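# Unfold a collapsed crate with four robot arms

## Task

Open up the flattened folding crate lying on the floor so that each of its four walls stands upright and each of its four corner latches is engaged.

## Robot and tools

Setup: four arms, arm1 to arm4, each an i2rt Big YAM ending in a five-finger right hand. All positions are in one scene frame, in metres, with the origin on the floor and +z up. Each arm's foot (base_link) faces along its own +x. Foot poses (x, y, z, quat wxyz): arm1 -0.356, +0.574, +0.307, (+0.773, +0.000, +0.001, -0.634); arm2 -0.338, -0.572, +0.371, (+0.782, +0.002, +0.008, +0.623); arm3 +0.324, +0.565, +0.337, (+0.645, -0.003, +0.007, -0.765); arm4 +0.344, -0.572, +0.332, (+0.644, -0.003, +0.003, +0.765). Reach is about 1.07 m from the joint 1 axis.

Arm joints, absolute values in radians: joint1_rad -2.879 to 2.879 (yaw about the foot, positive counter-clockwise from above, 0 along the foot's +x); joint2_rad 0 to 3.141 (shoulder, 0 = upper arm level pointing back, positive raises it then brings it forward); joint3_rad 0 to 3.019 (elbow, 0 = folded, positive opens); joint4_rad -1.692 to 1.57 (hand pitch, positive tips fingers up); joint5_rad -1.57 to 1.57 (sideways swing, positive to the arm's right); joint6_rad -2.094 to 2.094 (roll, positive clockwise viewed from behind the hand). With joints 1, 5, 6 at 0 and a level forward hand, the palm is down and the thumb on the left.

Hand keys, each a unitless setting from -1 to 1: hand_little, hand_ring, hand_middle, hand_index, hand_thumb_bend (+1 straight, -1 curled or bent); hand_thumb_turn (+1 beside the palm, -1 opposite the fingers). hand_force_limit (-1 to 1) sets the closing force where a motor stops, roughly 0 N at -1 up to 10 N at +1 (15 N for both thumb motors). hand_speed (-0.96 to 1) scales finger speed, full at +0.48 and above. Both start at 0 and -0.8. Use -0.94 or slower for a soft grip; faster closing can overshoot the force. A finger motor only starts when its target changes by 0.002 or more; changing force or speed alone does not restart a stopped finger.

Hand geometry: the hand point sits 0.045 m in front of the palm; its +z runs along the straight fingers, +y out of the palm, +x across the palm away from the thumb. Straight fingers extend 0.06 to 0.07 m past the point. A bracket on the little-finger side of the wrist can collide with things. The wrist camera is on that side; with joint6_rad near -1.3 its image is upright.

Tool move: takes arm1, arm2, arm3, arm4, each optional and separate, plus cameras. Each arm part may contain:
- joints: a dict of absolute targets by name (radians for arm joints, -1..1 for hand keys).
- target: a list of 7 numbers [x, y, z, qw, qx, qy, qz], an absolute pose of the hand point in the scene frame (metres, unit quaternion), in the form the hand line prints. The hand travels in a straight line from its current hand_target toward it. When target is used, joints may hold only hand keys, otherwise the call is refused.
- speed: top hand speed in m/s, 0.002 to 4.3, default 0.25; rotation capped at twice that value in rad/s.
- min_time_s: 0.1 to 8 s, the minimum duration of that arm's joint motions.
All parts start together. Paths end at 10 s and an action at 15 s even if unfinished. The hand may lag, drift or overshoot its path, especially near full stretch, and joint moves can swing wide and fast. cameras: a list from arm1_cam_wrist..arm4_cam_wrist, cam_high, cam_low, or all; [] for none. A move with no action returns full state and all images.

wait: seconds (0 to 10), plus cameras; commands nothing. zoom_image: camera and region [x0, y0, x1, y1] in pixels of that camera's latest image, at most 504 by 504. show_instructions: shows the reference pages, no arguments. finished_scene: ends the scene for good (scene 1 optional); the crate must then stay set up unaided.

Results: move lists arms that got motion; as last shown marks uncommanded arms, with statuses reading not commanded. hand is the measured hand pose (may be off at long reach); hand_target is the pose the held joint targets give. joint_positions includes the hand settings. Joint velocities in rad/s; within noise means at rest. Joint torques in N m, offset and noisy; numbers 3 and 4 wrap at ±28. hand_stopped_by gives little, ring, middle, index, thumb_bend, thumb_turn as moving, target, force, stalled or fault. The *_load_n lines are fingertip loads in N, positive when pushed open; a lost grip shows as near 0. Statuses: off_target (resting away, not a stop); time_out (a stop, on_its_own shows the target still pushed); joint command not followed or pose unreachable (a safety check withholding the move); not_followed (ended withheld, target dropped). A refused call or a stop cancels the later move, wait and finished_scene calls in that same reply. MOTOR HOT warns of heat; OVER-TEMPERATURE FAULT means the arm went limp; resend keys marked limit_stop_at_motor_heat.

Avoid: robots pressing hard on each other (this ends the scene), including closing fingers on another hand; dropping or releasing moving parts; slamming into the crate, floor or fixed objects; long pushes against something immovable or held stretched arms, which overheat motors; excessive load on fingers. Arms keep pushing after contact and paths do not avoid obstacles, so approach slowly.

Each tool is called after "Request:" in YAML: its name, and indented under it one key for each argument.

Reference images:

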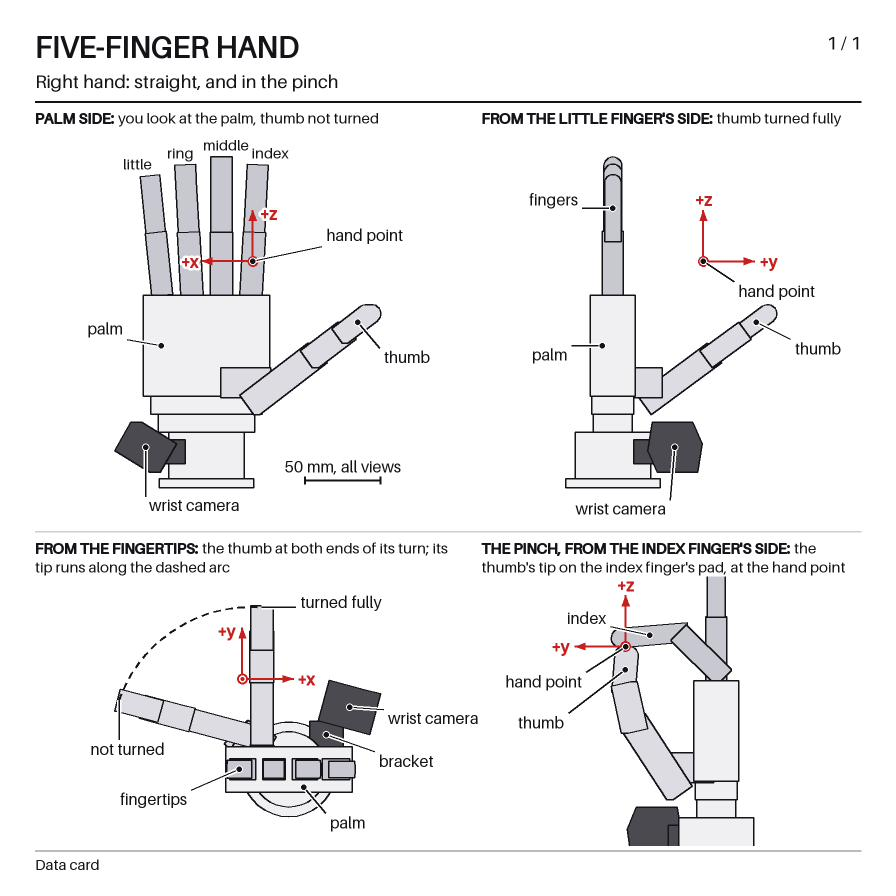

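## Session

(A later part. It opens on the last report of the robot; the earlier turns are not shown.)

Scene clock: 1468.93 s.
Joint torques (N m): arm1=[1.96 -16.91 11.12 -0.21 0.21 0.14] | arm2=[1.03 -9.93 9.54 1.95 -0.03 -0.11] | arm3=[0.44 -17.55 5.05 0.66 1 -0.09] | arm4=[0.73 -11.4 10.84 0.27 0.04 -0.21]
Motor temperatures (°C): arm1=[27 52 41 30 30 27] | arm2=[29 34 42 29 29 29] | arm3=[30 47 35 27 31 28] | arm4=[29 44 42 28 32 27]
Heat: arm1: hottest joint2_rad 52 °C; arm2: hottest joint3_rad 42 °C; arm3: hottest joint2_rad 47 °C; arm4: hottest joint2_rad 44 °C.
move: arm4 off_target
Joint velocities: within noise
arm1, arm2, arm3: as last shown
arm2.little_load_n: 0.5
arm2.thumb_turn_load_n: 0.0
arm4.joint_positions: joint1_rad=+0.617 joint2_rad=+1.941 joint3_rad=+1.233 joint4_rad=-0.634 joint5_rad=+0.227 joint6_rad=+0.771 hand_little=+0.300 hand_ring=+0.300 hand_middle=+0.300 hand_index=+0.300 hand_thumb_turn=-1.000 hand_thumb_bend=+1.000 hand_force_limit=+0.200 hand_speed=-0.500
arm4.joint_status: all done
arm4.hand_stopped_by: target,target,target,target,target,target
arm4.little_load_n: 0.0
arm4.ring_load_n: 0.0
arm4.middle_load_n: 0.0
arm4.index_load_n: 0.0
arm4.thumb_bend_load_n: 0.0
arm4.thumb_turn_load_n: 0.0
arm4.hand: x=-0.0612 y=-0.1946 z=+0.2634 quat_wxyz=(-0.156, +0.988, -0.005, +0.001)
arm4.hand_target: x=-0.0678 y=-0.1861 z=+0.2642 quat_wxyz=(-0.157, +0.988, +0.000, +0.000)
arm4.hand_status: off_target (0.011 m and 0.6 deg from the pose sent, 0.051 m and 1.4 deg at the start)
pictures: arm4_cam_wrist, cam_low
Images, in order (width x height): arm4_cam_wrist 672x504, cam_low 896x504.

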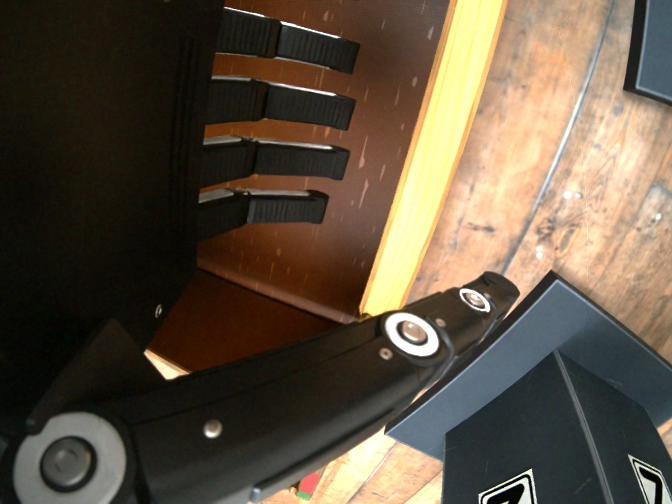

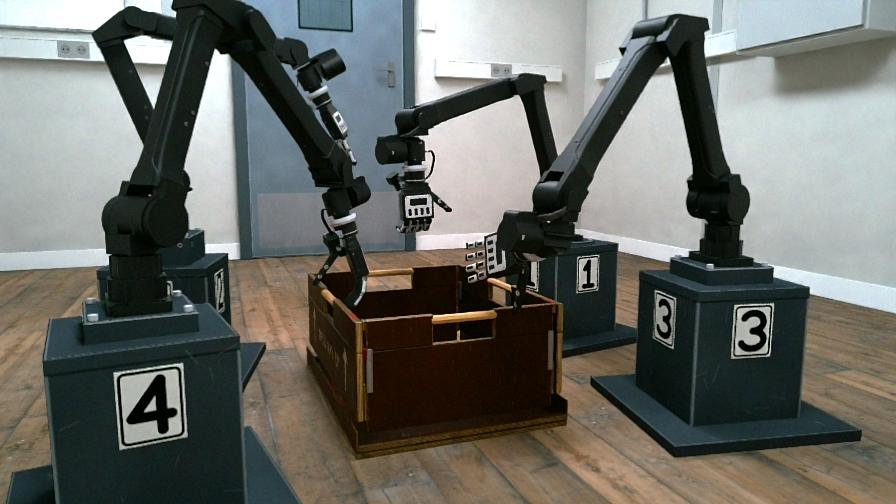

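Request:
move:
  arm4: {"target":[-0.06,-0.176,0.42,-0.15643,0.98769,0,0],"speed":0.2}

Request:
move:
  arm4: {"target":[0.10,-0.176,0.50,-0.15643,0.98769,0,0],"speed":0.25}
  cameras: ["all"]

Scene clock: 1473.33 s.
Joint torques (N m): arm1=[1.9 -16.85 11.1 -0.18 0.21 0.14] | arm2=[1.14 -9.76 9.4 1.83 0 -0.1] | arm3=[0.03 -17.14 5.03 0.65 0.97 -0.11] | arm4=[0.56 -12.4 13 0.24 0.03 -0.21]
Motor temperatures (°C): arm1=[27 51 41 30 30 27] | arm2=[29 34 42 29 29 29] | arm3=[30 47 35 27 31 28] | arm4=[29 44 42 28 32 27]
Heat: arm1: hottest joint2_rad 51 °C; arm2: hottest joint3_rad 42 °C; arm3: hottest joint2_rad 47 °C; arm4: hottest joint2_rad 44 °C.
move: arm4 off_target
Joint velocities: within noise
arm1, arm2, arm3: as last shown
arm2.little_load_n: 0.0
arm2.index_load_n: 0.5
arm4.joint_positions: joint1_rad=+0.598 joint2_rad=+1.765 joint3_rad=+1.397 joint4_rad=-0.996 joint5_rad=+0.222 joint6_rad=+0.749 hand_little=+0.300 hand_ring=+0.300 hand_middle=+0.300 hand_index=+0.300 hand_thumb_turn=-1.000 hand_thumb_bend=+1.000 hand_force_limit=+0.200 hand_speed=-0.500
arm4.joint_status: not commanded
arm4.hand_stopped_by: target,target,target,target,target,target
arm4.little_load_n: 0.0
arm4.ring_load_n: 0.0
arm4.middle_load_n: 0.0
arm4.index_load_n: 0.0
arm4.thumb_bend_load_n: 0.0
arm4.thumb_turn_load_n: 0.0
arm4.hand: x=-0.0533 y=-0.1874 z=+0.4035 quat_wxyz=(-0.146, +0.989, -0.002, +0.010)
arm4.hand_target: x=-0.0596 y=-0.1763 z=+0.4202 quat_wxyz=(-0.157, +0.988, +0.000, +0.000)
arm4.hand_status: off_target (0.021 m and 1.7 deg from the pose sent, 0.158 m and 0.6 deg at the start)
pictures: none

Scene clock: 1475.03 s.
Joint torques (N m): arm1=[1.9 -16.85 11.1 -0.21 0.21 0.13] | arm2=[0.97 -9.93 9.55 1.88 -0.03 -0.09] | arm3=[0.26 -17.26 5.11 0.59 0.98 -0.11] | arm4=[0.85 -9.29 10.19 0.35 -0.02 -0.22]
Motor temperatures (°C): arm1=[27 51 41 30 30 27] | arm2=[29 34 42 29 29 29] | arm3=[30 47 35 27 31 28] | arm4=[29 44 42 28 32 27]
Heat: arm1: hottest joint2_rad 51 °C; arm2: hottest joint3_rad 42 °C; arm3: hottest joint2_rad 47 °C; arm4: hottest joint2_rad 44 °C.
move: arm4 done
Joint velocities: within noise
arm1, arm3: as last shown
arm1.thumb_bend_load_n: -0.5
arm2.joint_positions: joint1_rad=+0.290 joint2_rad=+1.212 joint3_rad=+1.110 joint4_rad=-0.920 joint5_rad=+0.002 joint6_rad=+0.612 hand_little=-0.470 hand_ring=+1.000 hand_middle=-0.470 hand_index=-0.470 hand_thumb_turn=+1.000 hand_thumb_bend=+1.000 hand_force_limit=+0.100 hand_speed=-0.500
arm2.joint_status: not commanded
arm2.hand_stopped_by: target,fault,target,target,target,target
arm2.little_load_n: 0.0
arm2.ring_load_n: 0.0
arm2.middle_load_n: 0.0
arm2.index_load_n: 0.0
arm2.thumb_bend_load_n: -0.5
arm2.thumb_turn_load_n: 0.0
arm2.hand: x=-0.4224 y=-0.1292 z=+0.5950 quat_wxyz=(-0.252, +0.927, -0.263, -0.095)
arm2.hand_target: x=-0.4269 y=-0.1300 z=+0.5968 quat_wxyz=(-0.261, +0.927, -0.251, -0.100)
arm2.hand_status: not commanded
arm3.thumb_turn_load_n: 0.5
arm4.joint_positions: joint1_rad=+0.332 joint2_rad=+1.469 joint3_rad=+1.281 joint4_rad=-1.095 joint5_rad=+0.153 joint6_rad=+0.491 hand_little=+0.300 hand_ring=+0.300 hand_middle=+0.300 hand_index=+0.300 hand_thumb_turn=-1.000 hand_thumb_bend=+1.000 hand_force_limit=+0.200 hand_speed=-0.500
arm4.joint_status: not commanded
arm4.hand_stopped_by: target,target,target,target,target,target
arm4.little_load_n: 0.0
arm4.ring_load_n: 0.0
arm4.middle_load_n: 0.5
arm4.index_load_n: 0.0
arm4.thumb_bend_load_n: 0.0
arm4.thumb_turn_load_n: 0.0
arm4.hand: x=+0.0970 y=-0.1733 z=+0.4973 quat_wxyz=(-0.158, +0.987, -0.005, -0.001)
arm4.hand_target: x=+0.0999 y=-0.1760 z=+0.5000 quat_wxyz=(-0.156, +0.988, +0.000, +0.000)
arm4.hand_status: done (0.005 m and 0.6 deg from the pose sent, 0.182 m and 1.7 deg at the start)
pictures: arm1_cam_wrist, arm2_cam_wrist, arm3_cam_wrist, arm4_cam_wrist, cam_high, cam_low
Images, in order (width x height): arm1_cam_wrist 672x504, arm2_cam_wrist 672x504, arm3_cam_wrist 672x504, arm4_cam_wrist 672x504, cam_high 896x504, cam_low 896x504.

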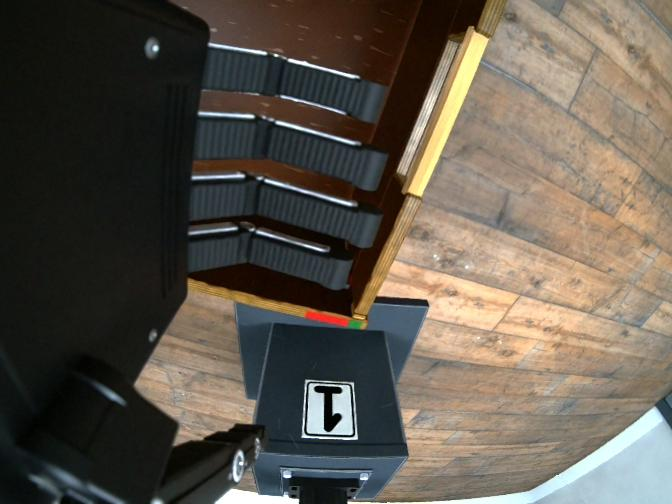

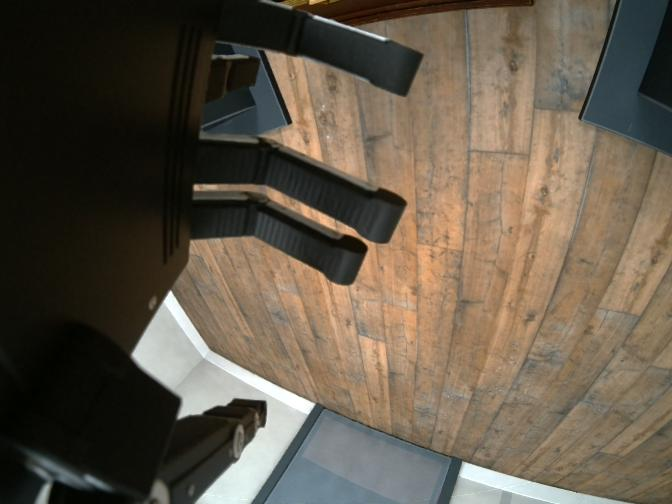

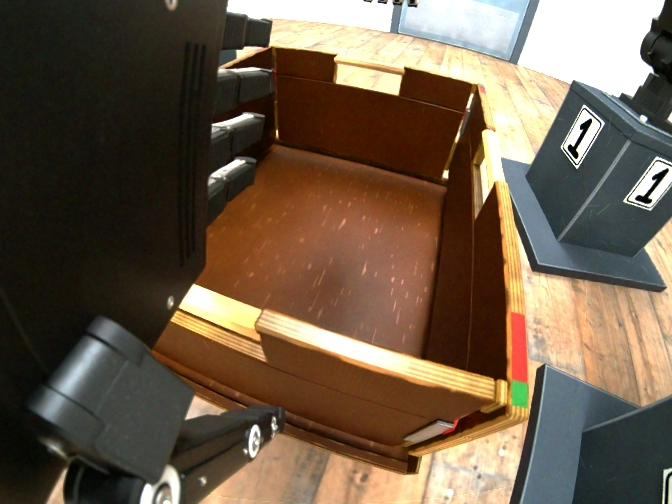

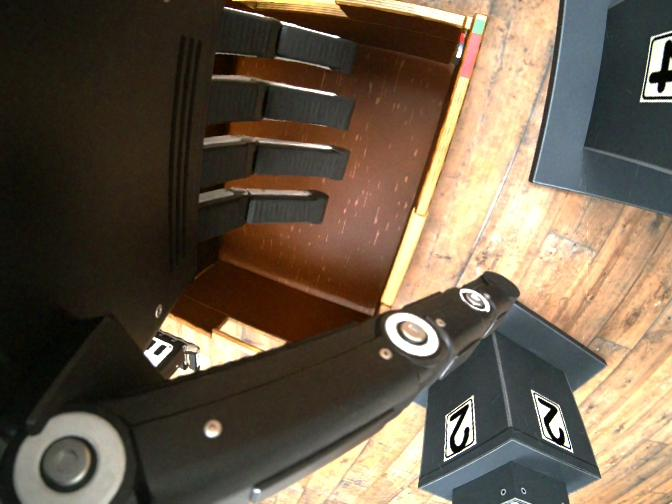

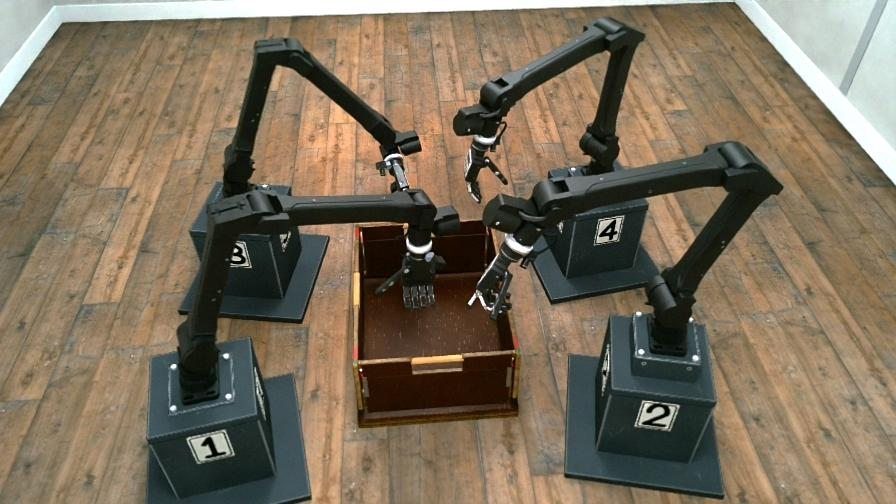

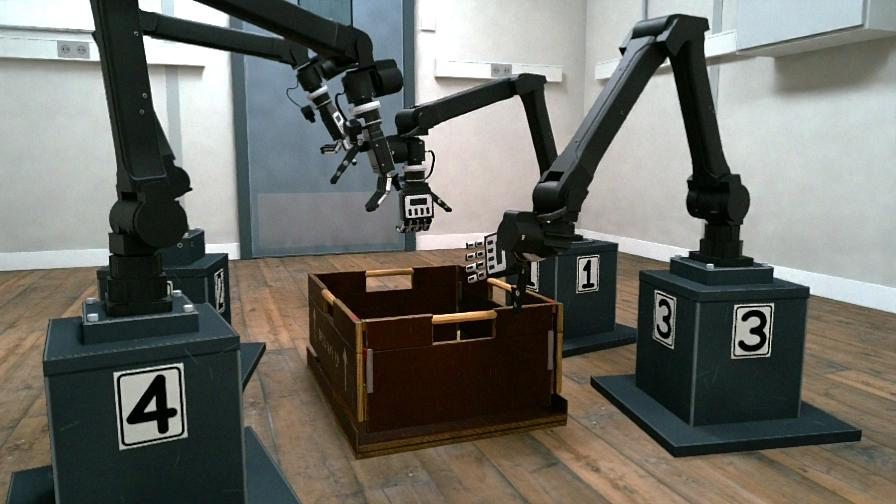

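Request:
zoom_image:
  camera: "arm1_cam_wrist"
  region: [290, 240, 410, 340]

Request:
zoom_image:
  camera: "arm4_cam_wrist"
  region: [400, 0, 510, 90]

Request:
zoom_image:
  camera: "cam_high"
  region: [330, 210, 550, 430]

Request:
zoom_image:
  camera: "cam_low"
  region: [290, 240, 590, 470]

Scaled by 4.200 from the camera's image (finer frame: 960x720).

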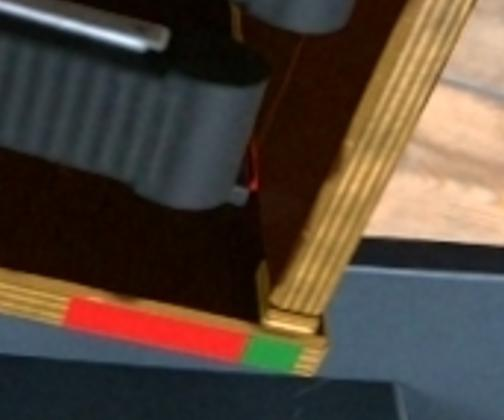

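Scaled by 4.582 from the camera's image (finer frame: 960x720).

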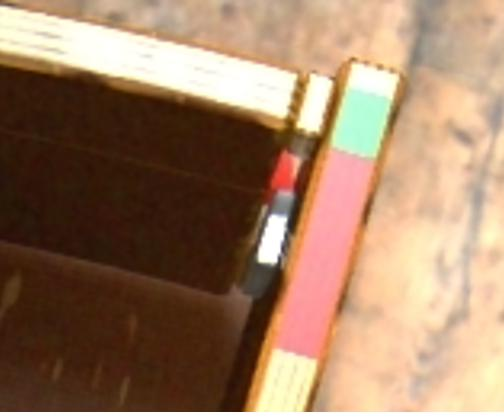

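Scaled by 2.291 from the camera's image (finer frame: 1280x720).

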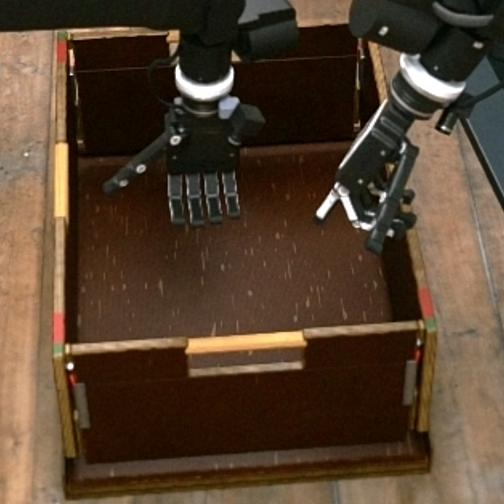

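Scaled by 1.680 from the camera's image (finer frame: 1280x720).

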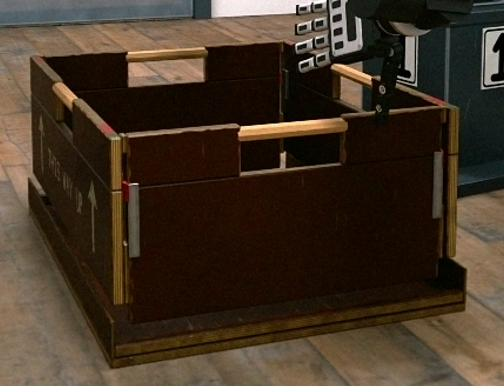

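Request:
move:
  arm3: {"target":[0.2547,0.0824,0.45,0.576,0.037,-0.803,0.149],"speed":0.15}
  arm4: {"joints":{"hand_thumb_turn":1}}

Request:
wait:
  seconds: 1.5
  cameras: ["cam_high","cam_low","arm3_cam_wrist","arm4_cam_wrist"]

Request:
zoom_image:
  camera: "cam_low"
  region: [290, 240, 590, 470]

Request:
zoom_image:
  camera: "cam_low"
  region: [330, 290, 410, 370]

Request:
zoom_image:
  camera: "cam_low"
  region: [530, 280, 580, 350]

Scene clock: 1491.03 s.
Joint torques (N m): arm1=[1.96 -16.85 11.08 -0.2 0.22 0.13] | arm2=[1.14 -10.23 9.51 1.88 -0.03 -0.09] | arm3=[0.5 -14.68 9.84 -0.14 0.94 0.05] | arm4=[0.73 -9.35 10.22 0.38 -0.01 -0.22]
Motor temperatures (°C): arm1=[27 50 42 30 30 27] | arm2=[29 34 42 29 29 29] | arm3=[30 47 35 27 32 28] | arm4=[29 43 42 28 31 27]
Heat: arm1: hottest joint2_rad 50 °C; arm2: hottest joint3_rad 42 °C; arm3: hottest joint2_rad 47 °C; arm4: hottest joint2_rad 43 °C.
move: arm3 off_target; arm4 done
Joint velocities: within noise
arm1, arm2: as last shown
arm1.thumb_bend_load_n: 0.0
arm2.thumb_bend_load_n: 0.0
arm3.joint_positions: joint1_rad=+0.386 joint2_rad=+1.742 joint3_rad=+1.140 joint4_rad=-0.749 joint5_rad=+1.252 joint6_rad=-0.044 hand_little=+1.000 hand_ring=+1.000 hand_middle=+1.000 hand_index=+1.000 hand_thumb_turn=+1.000 hand_thumb_bend=+1.000 hand_force_limit=+0.600 hand_speed=-0.700
arm3.joint_status: not commanded
arm3.hand_stopped_by: target,target,target,target,target,target
arm3.little_load_n: 0.0
arm3.ring_load_n: 0.0
arm3.middle_load_n: 0.0
arm3.index_load_n: 0.0
arm3.thumb_bend_load_n: 0.0
arm3.thumb_turn_load_n: 0.0
arm3.hand: x=+0.2485 y=+0.0939 z=+0.4395 quat_wxyz=(+0.578, +0.043, -0.804, +0.136)
arm3.hand_target: x=+0.2546 y=+0.0829 z=+0.4501 quat_wxyz=(+0.576, +0.037, -0.803, +0.149)
arm3.hand_status: off_target (0.017 m and 1.6 deg from the pose sent, 0.122 m and 1.1 deg at the start)
arm4.joint_positions: joint1_rad=+0.332 joint2_rad=+1.469 joint3_rad=+1.281 joint4_rad=-1.095 joint5_rad=+0.153 joint6_rad=+0.490 hand_little=+0.300 hand_ring=+0.300 hand_middle=+0.300 hand_index=+0.300 hand_thumb_turn=+1.000 hand_thumb_bend=+1.000 hand_force_limit=+0.200 hand_speed=-0.500
arm4.joint_status: all done
arm4.hand_stopped_by: target,target,target,target,target,target
arm4.little_load_n: 0.0
arm4.ring_load_n: 0.0
arm4.middle_load_n: 0.0
arm4.index_load_n: 0.5
arm4.thumb_bend_load_n: -0.5
arm4.thumb_turn_load_n: 0.0
arm4.hand: x=+0.0970 y=-0.1734 z=+0.4973 quat_wxyz=(-0.158, +0.987, -0.005, -0.001)
arm4.hand_target: x=+0.0999 y=-0.1760 z=+0.5000 quat_wxyz=(-0.156, +0.988, +0.000, +0.000)
arm4.hand_status: not commanded
pictures: none

Scene clock: 1492.53 s.
Joint torques (N m): arm1=[1.96 -16.85 11.11 -0.21 0.22 0.14] | arm2=[1.14 -10.05 9.54 1.89 -0.02 -0.08] | arm3=[0.38 -14.74 9.91 -0.1 0.9 0.04] | arm4=[0.73 -9.17 10.22 0.36 -0.02 -0.21]
Motor temperatures (°C): arm1=[27 50 42 30 30 27] | arm2=[29 34 42 29 29 29] | arm3=[30 47 35 27 32 28] | arm4=[29 43 43 28 31 27]
Heat: arm1: hottest joint2_rad 50 °C; arm2: hottest joint3_rad 42 °C; arm3: hottest joint2_rad 47 °C; arm4: hottest joint2_rad 43 °C.
Joint velocities: within noise
arm1.joint_positions: joint1_rad=+0.184 joint2_rad=+1.927 joint3_rad=+1.663 joint4_rad=-1.347 joint5_rad=-0.005 joint6_rad=-1.192 hand_little=-0.250 hand_ring=-0.250 hand_middle=-0.250 hand_index=-0.250 hand_thumb_turn=+1.000 hand_thumb_bend=+1.000 hand_force_limit=+0.600 hand_speed=-0.700
arm1.joint_status: not commanded
arm1.hand_stopped_by: target,target,target,target,target,target
arm1.little_load_n: 0.5
arm1.ring_load_n: 0.0
arm1.middle_load_n: 0.0
arm1.index_load_n: 0.0
arm1.thumb_bend_load_n: 0.0
arm1.thumb_turn_load_n: 0.0
arm1.hand: x=-0.2022 y=+0.0710 z=+0.4025 quat_wxyz=(-0.010, +0.707, -0.706, -0.018)
arm1.hand_target: x=-0.1903 y=+0.0607 z=+0.4201 quat_wxyz=(+0.000, +0.707, -0.707, +0.000)
arm1.hand_status: not commanded
arm2.joint_positions: joint1_rad=+0.290 joint2_rad=+1.212 joint3_rad=+1.110 joint4_rad=-0.920 joint5_rad=+0.002 joint6_rad=+0.612 hand_little=-0.470 hand_ring=+1.000 hand_middle=-0.470 hand_index=-0.470 hand_thumb_turn=+1.000 hand_thumb_bend=+1.000 hand_force_limit=+0.100 hand_speed=-0.500
arm2.joint_status: not commanded
arm2.hand_stopped_by: target,fault,target,target,target,target
arm2.little_load_n: 0.0
arm2.ring_load_n: 0.5
arm2.middle_load_n: 0.0
arm2.index_load_n: 0.0
arm2.thumb_bend_load_n: -0.5
arm2.thumb_turn_load_n: 0.0
arm2.hand: x=-0.4224 y=-0.1292 z=+0.5950 quat_wxyz=(-0.252, +0.927, -0.263, -0.095)
arm2.hand_target: x=-0.4269 y=-0.1300 z=+0.5968 quat_wxyz=(-0.261, +0.927, -0.251, -0.100)
arm2.hand_status: not commanded
arm3.joint_positions: joint1_rad=+0.386 joint2_rad=+1.742 joint3_rad=+1.140 joint4_rad=-0.749 joint5_rad=+1.252 joint6_rad=-0.044 hand_little=+1.000 hand_ring=+1.000 hand_middle=+1.000 hand_index=+1.000 hand_thumb_turn=+1.000 hand_thumb_bend=+1.000 hand_force_limit=+0.600 hand_speed=-0.700
arm3.joint_status: not commanded
arm3.hand_stopped_by: target,target,target,target,target,target
arm3.little_load_n: 0.0
arm3.ring_load_n: 0.0
arm3.middle_load_n: 0.5
arm3.index_load_n: 0.0
arm3.thumb_bend_load_n: 0.0
arm3.thumb_turn_load_n: 0.0
arm3.hand: x=+0.2485 y=+0.0939 z=+0.4395 quat_wxyz=(+0.578, +0.043, -0.804, +0.136)
arm3.hand_target: x=+0.2546 y=+0.0829 z=+0.4501 quat_wxyz=(+0.576, +0.037, -0.803, +0.149)
arm3.hand_status: off_target (0.017 m and 1.6 deg from the pose sent, 0.122 m and 1.1 deg at the start)
arm4.joint_positions: joint1_rad=+0.332 joint2_rad=+1.469 joint3_rad=+1.281 joint4_rad=-1.095 joint5_rad=+0.153 joint6_rad=+0.490 hand_little=+0.300 hand_ring=+0.300 hand_middle=+0.300 hand_index=+0.300 hand_thumb_turn=+1.000 hand_thumb_bend=+1.000 hand_force_limit=+0.200 hand_speed=-0.500
arm4.joint_status: all done
arm4.hand_stopped_by: target,target,target,target,target,target
arm4.little_load_n: 0.0
arm4.ring_load_n: 0.0
arm4.middle_load_n: 0.0
arm4.index_load_n: 0.0
arm4.thumb_bend_load_n: 0.0
arm4.thumb_turn_load_n: 0.0
arm4.hand: x=+0.0970 y=-0.1734 z=+0.4973 quat_wxyz=(-0.158, +0.987, -0.005, -0.001)
arm4.hand_target: x=+0.0999 y=-0.1760 z=+0.5000 quat_wxyz=(-0.156, +0.988, +0.000, +0.000)
arm4.hand_status: not commanded
wait: 1.50 s; at rest by 0.27 s
pictures: arm3_cam_wrist, arm4_cam_wrist, cam_high, cam_low
Images, in order (width x height): arm3_cam_wrist 672x504, arm4_cam_wrist 672x504, cam_high 896x504, cam_low 896x504.

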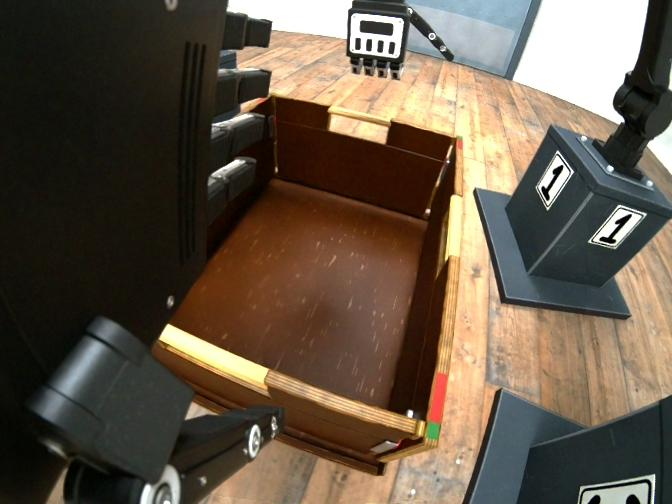

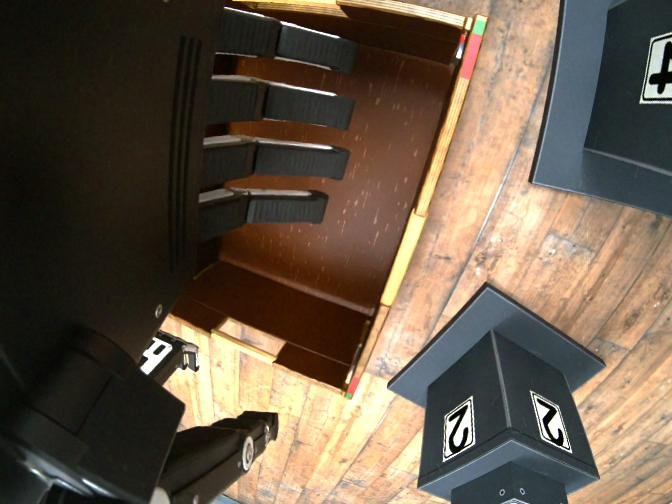

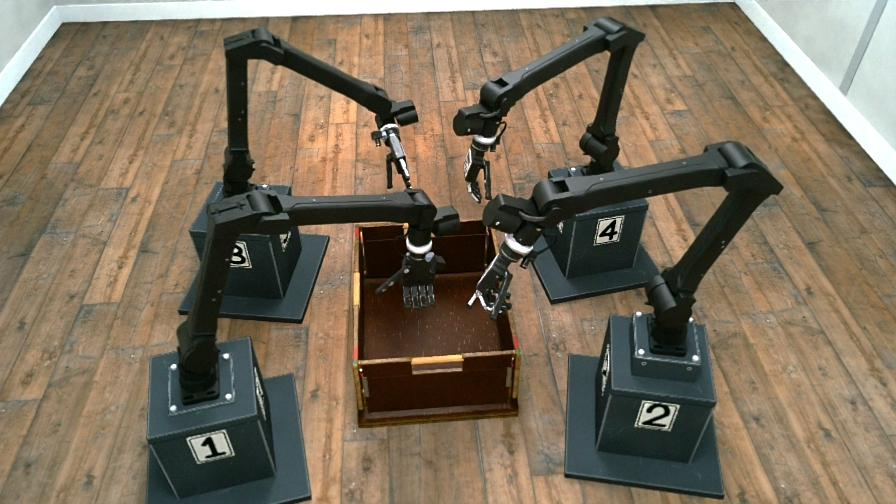

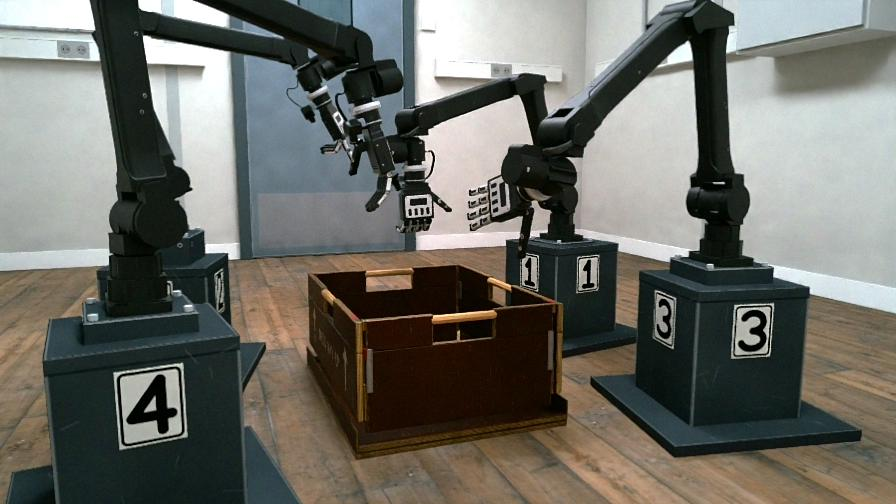

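Scaled by 1.680 from the camera's image (finer frame: 1280x720).

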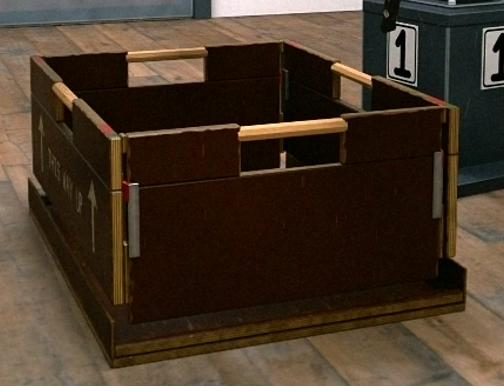

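Scaled by 6.300 from the camera's image (finer frame: 1280x720).

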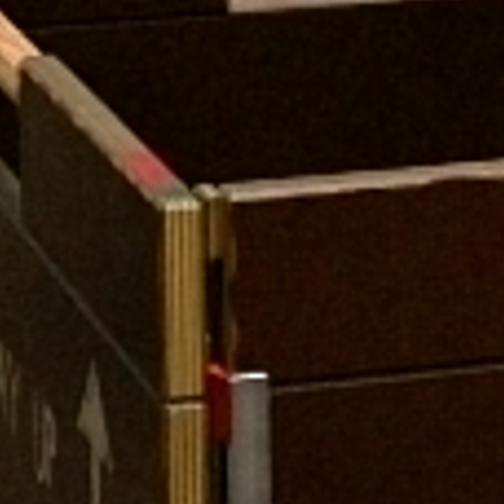

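Scaled by 7.200 from the camera's image (finer frame: 1280x720).

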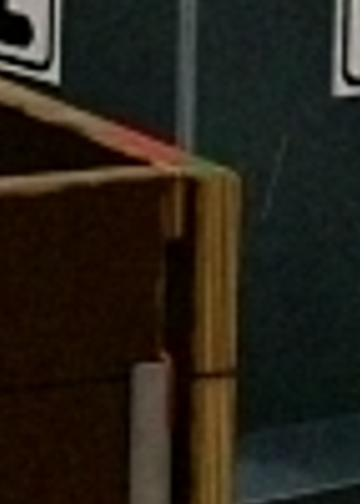

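Request:
zoom_image:
  camera: "arm4_cam_wrist"
  region: [310, 300, 410, 410]

Request:
zoom_image:
  camera: "arm3_cam_wrist"
  region: [410, 120, 480, 230]

Request:
zoom_image:
  camera: "arm3_cam_wrist"
  region: [340, 360, 460, 470]

Scaled by 4.582 from the camera's image (finer frame: 960x720).

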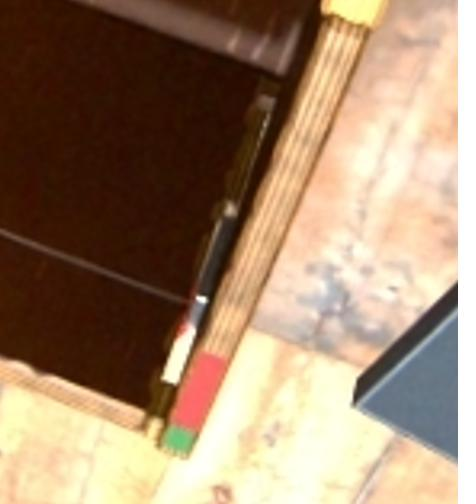

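Scaled by 4.582 from the camera's image (finer frame: 960x720).

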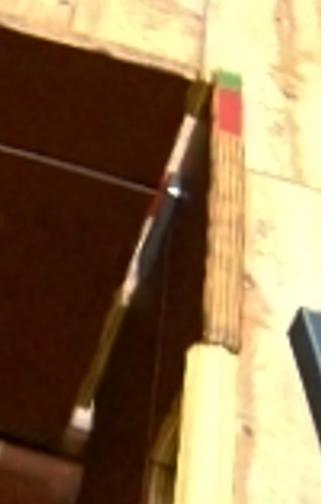

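Scaled by 4.200 from the camera's image (finer frame: 960x720).

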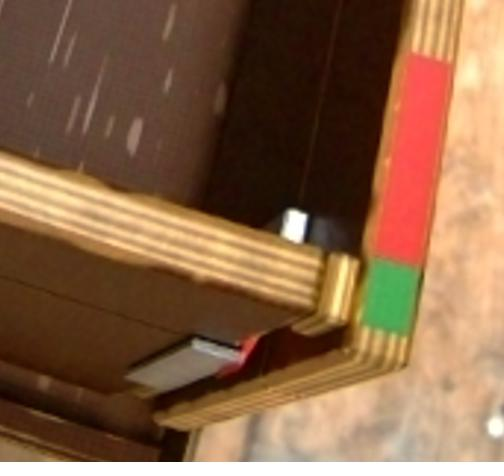

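Request:
finished_scene:

The scene is finished: the task was done.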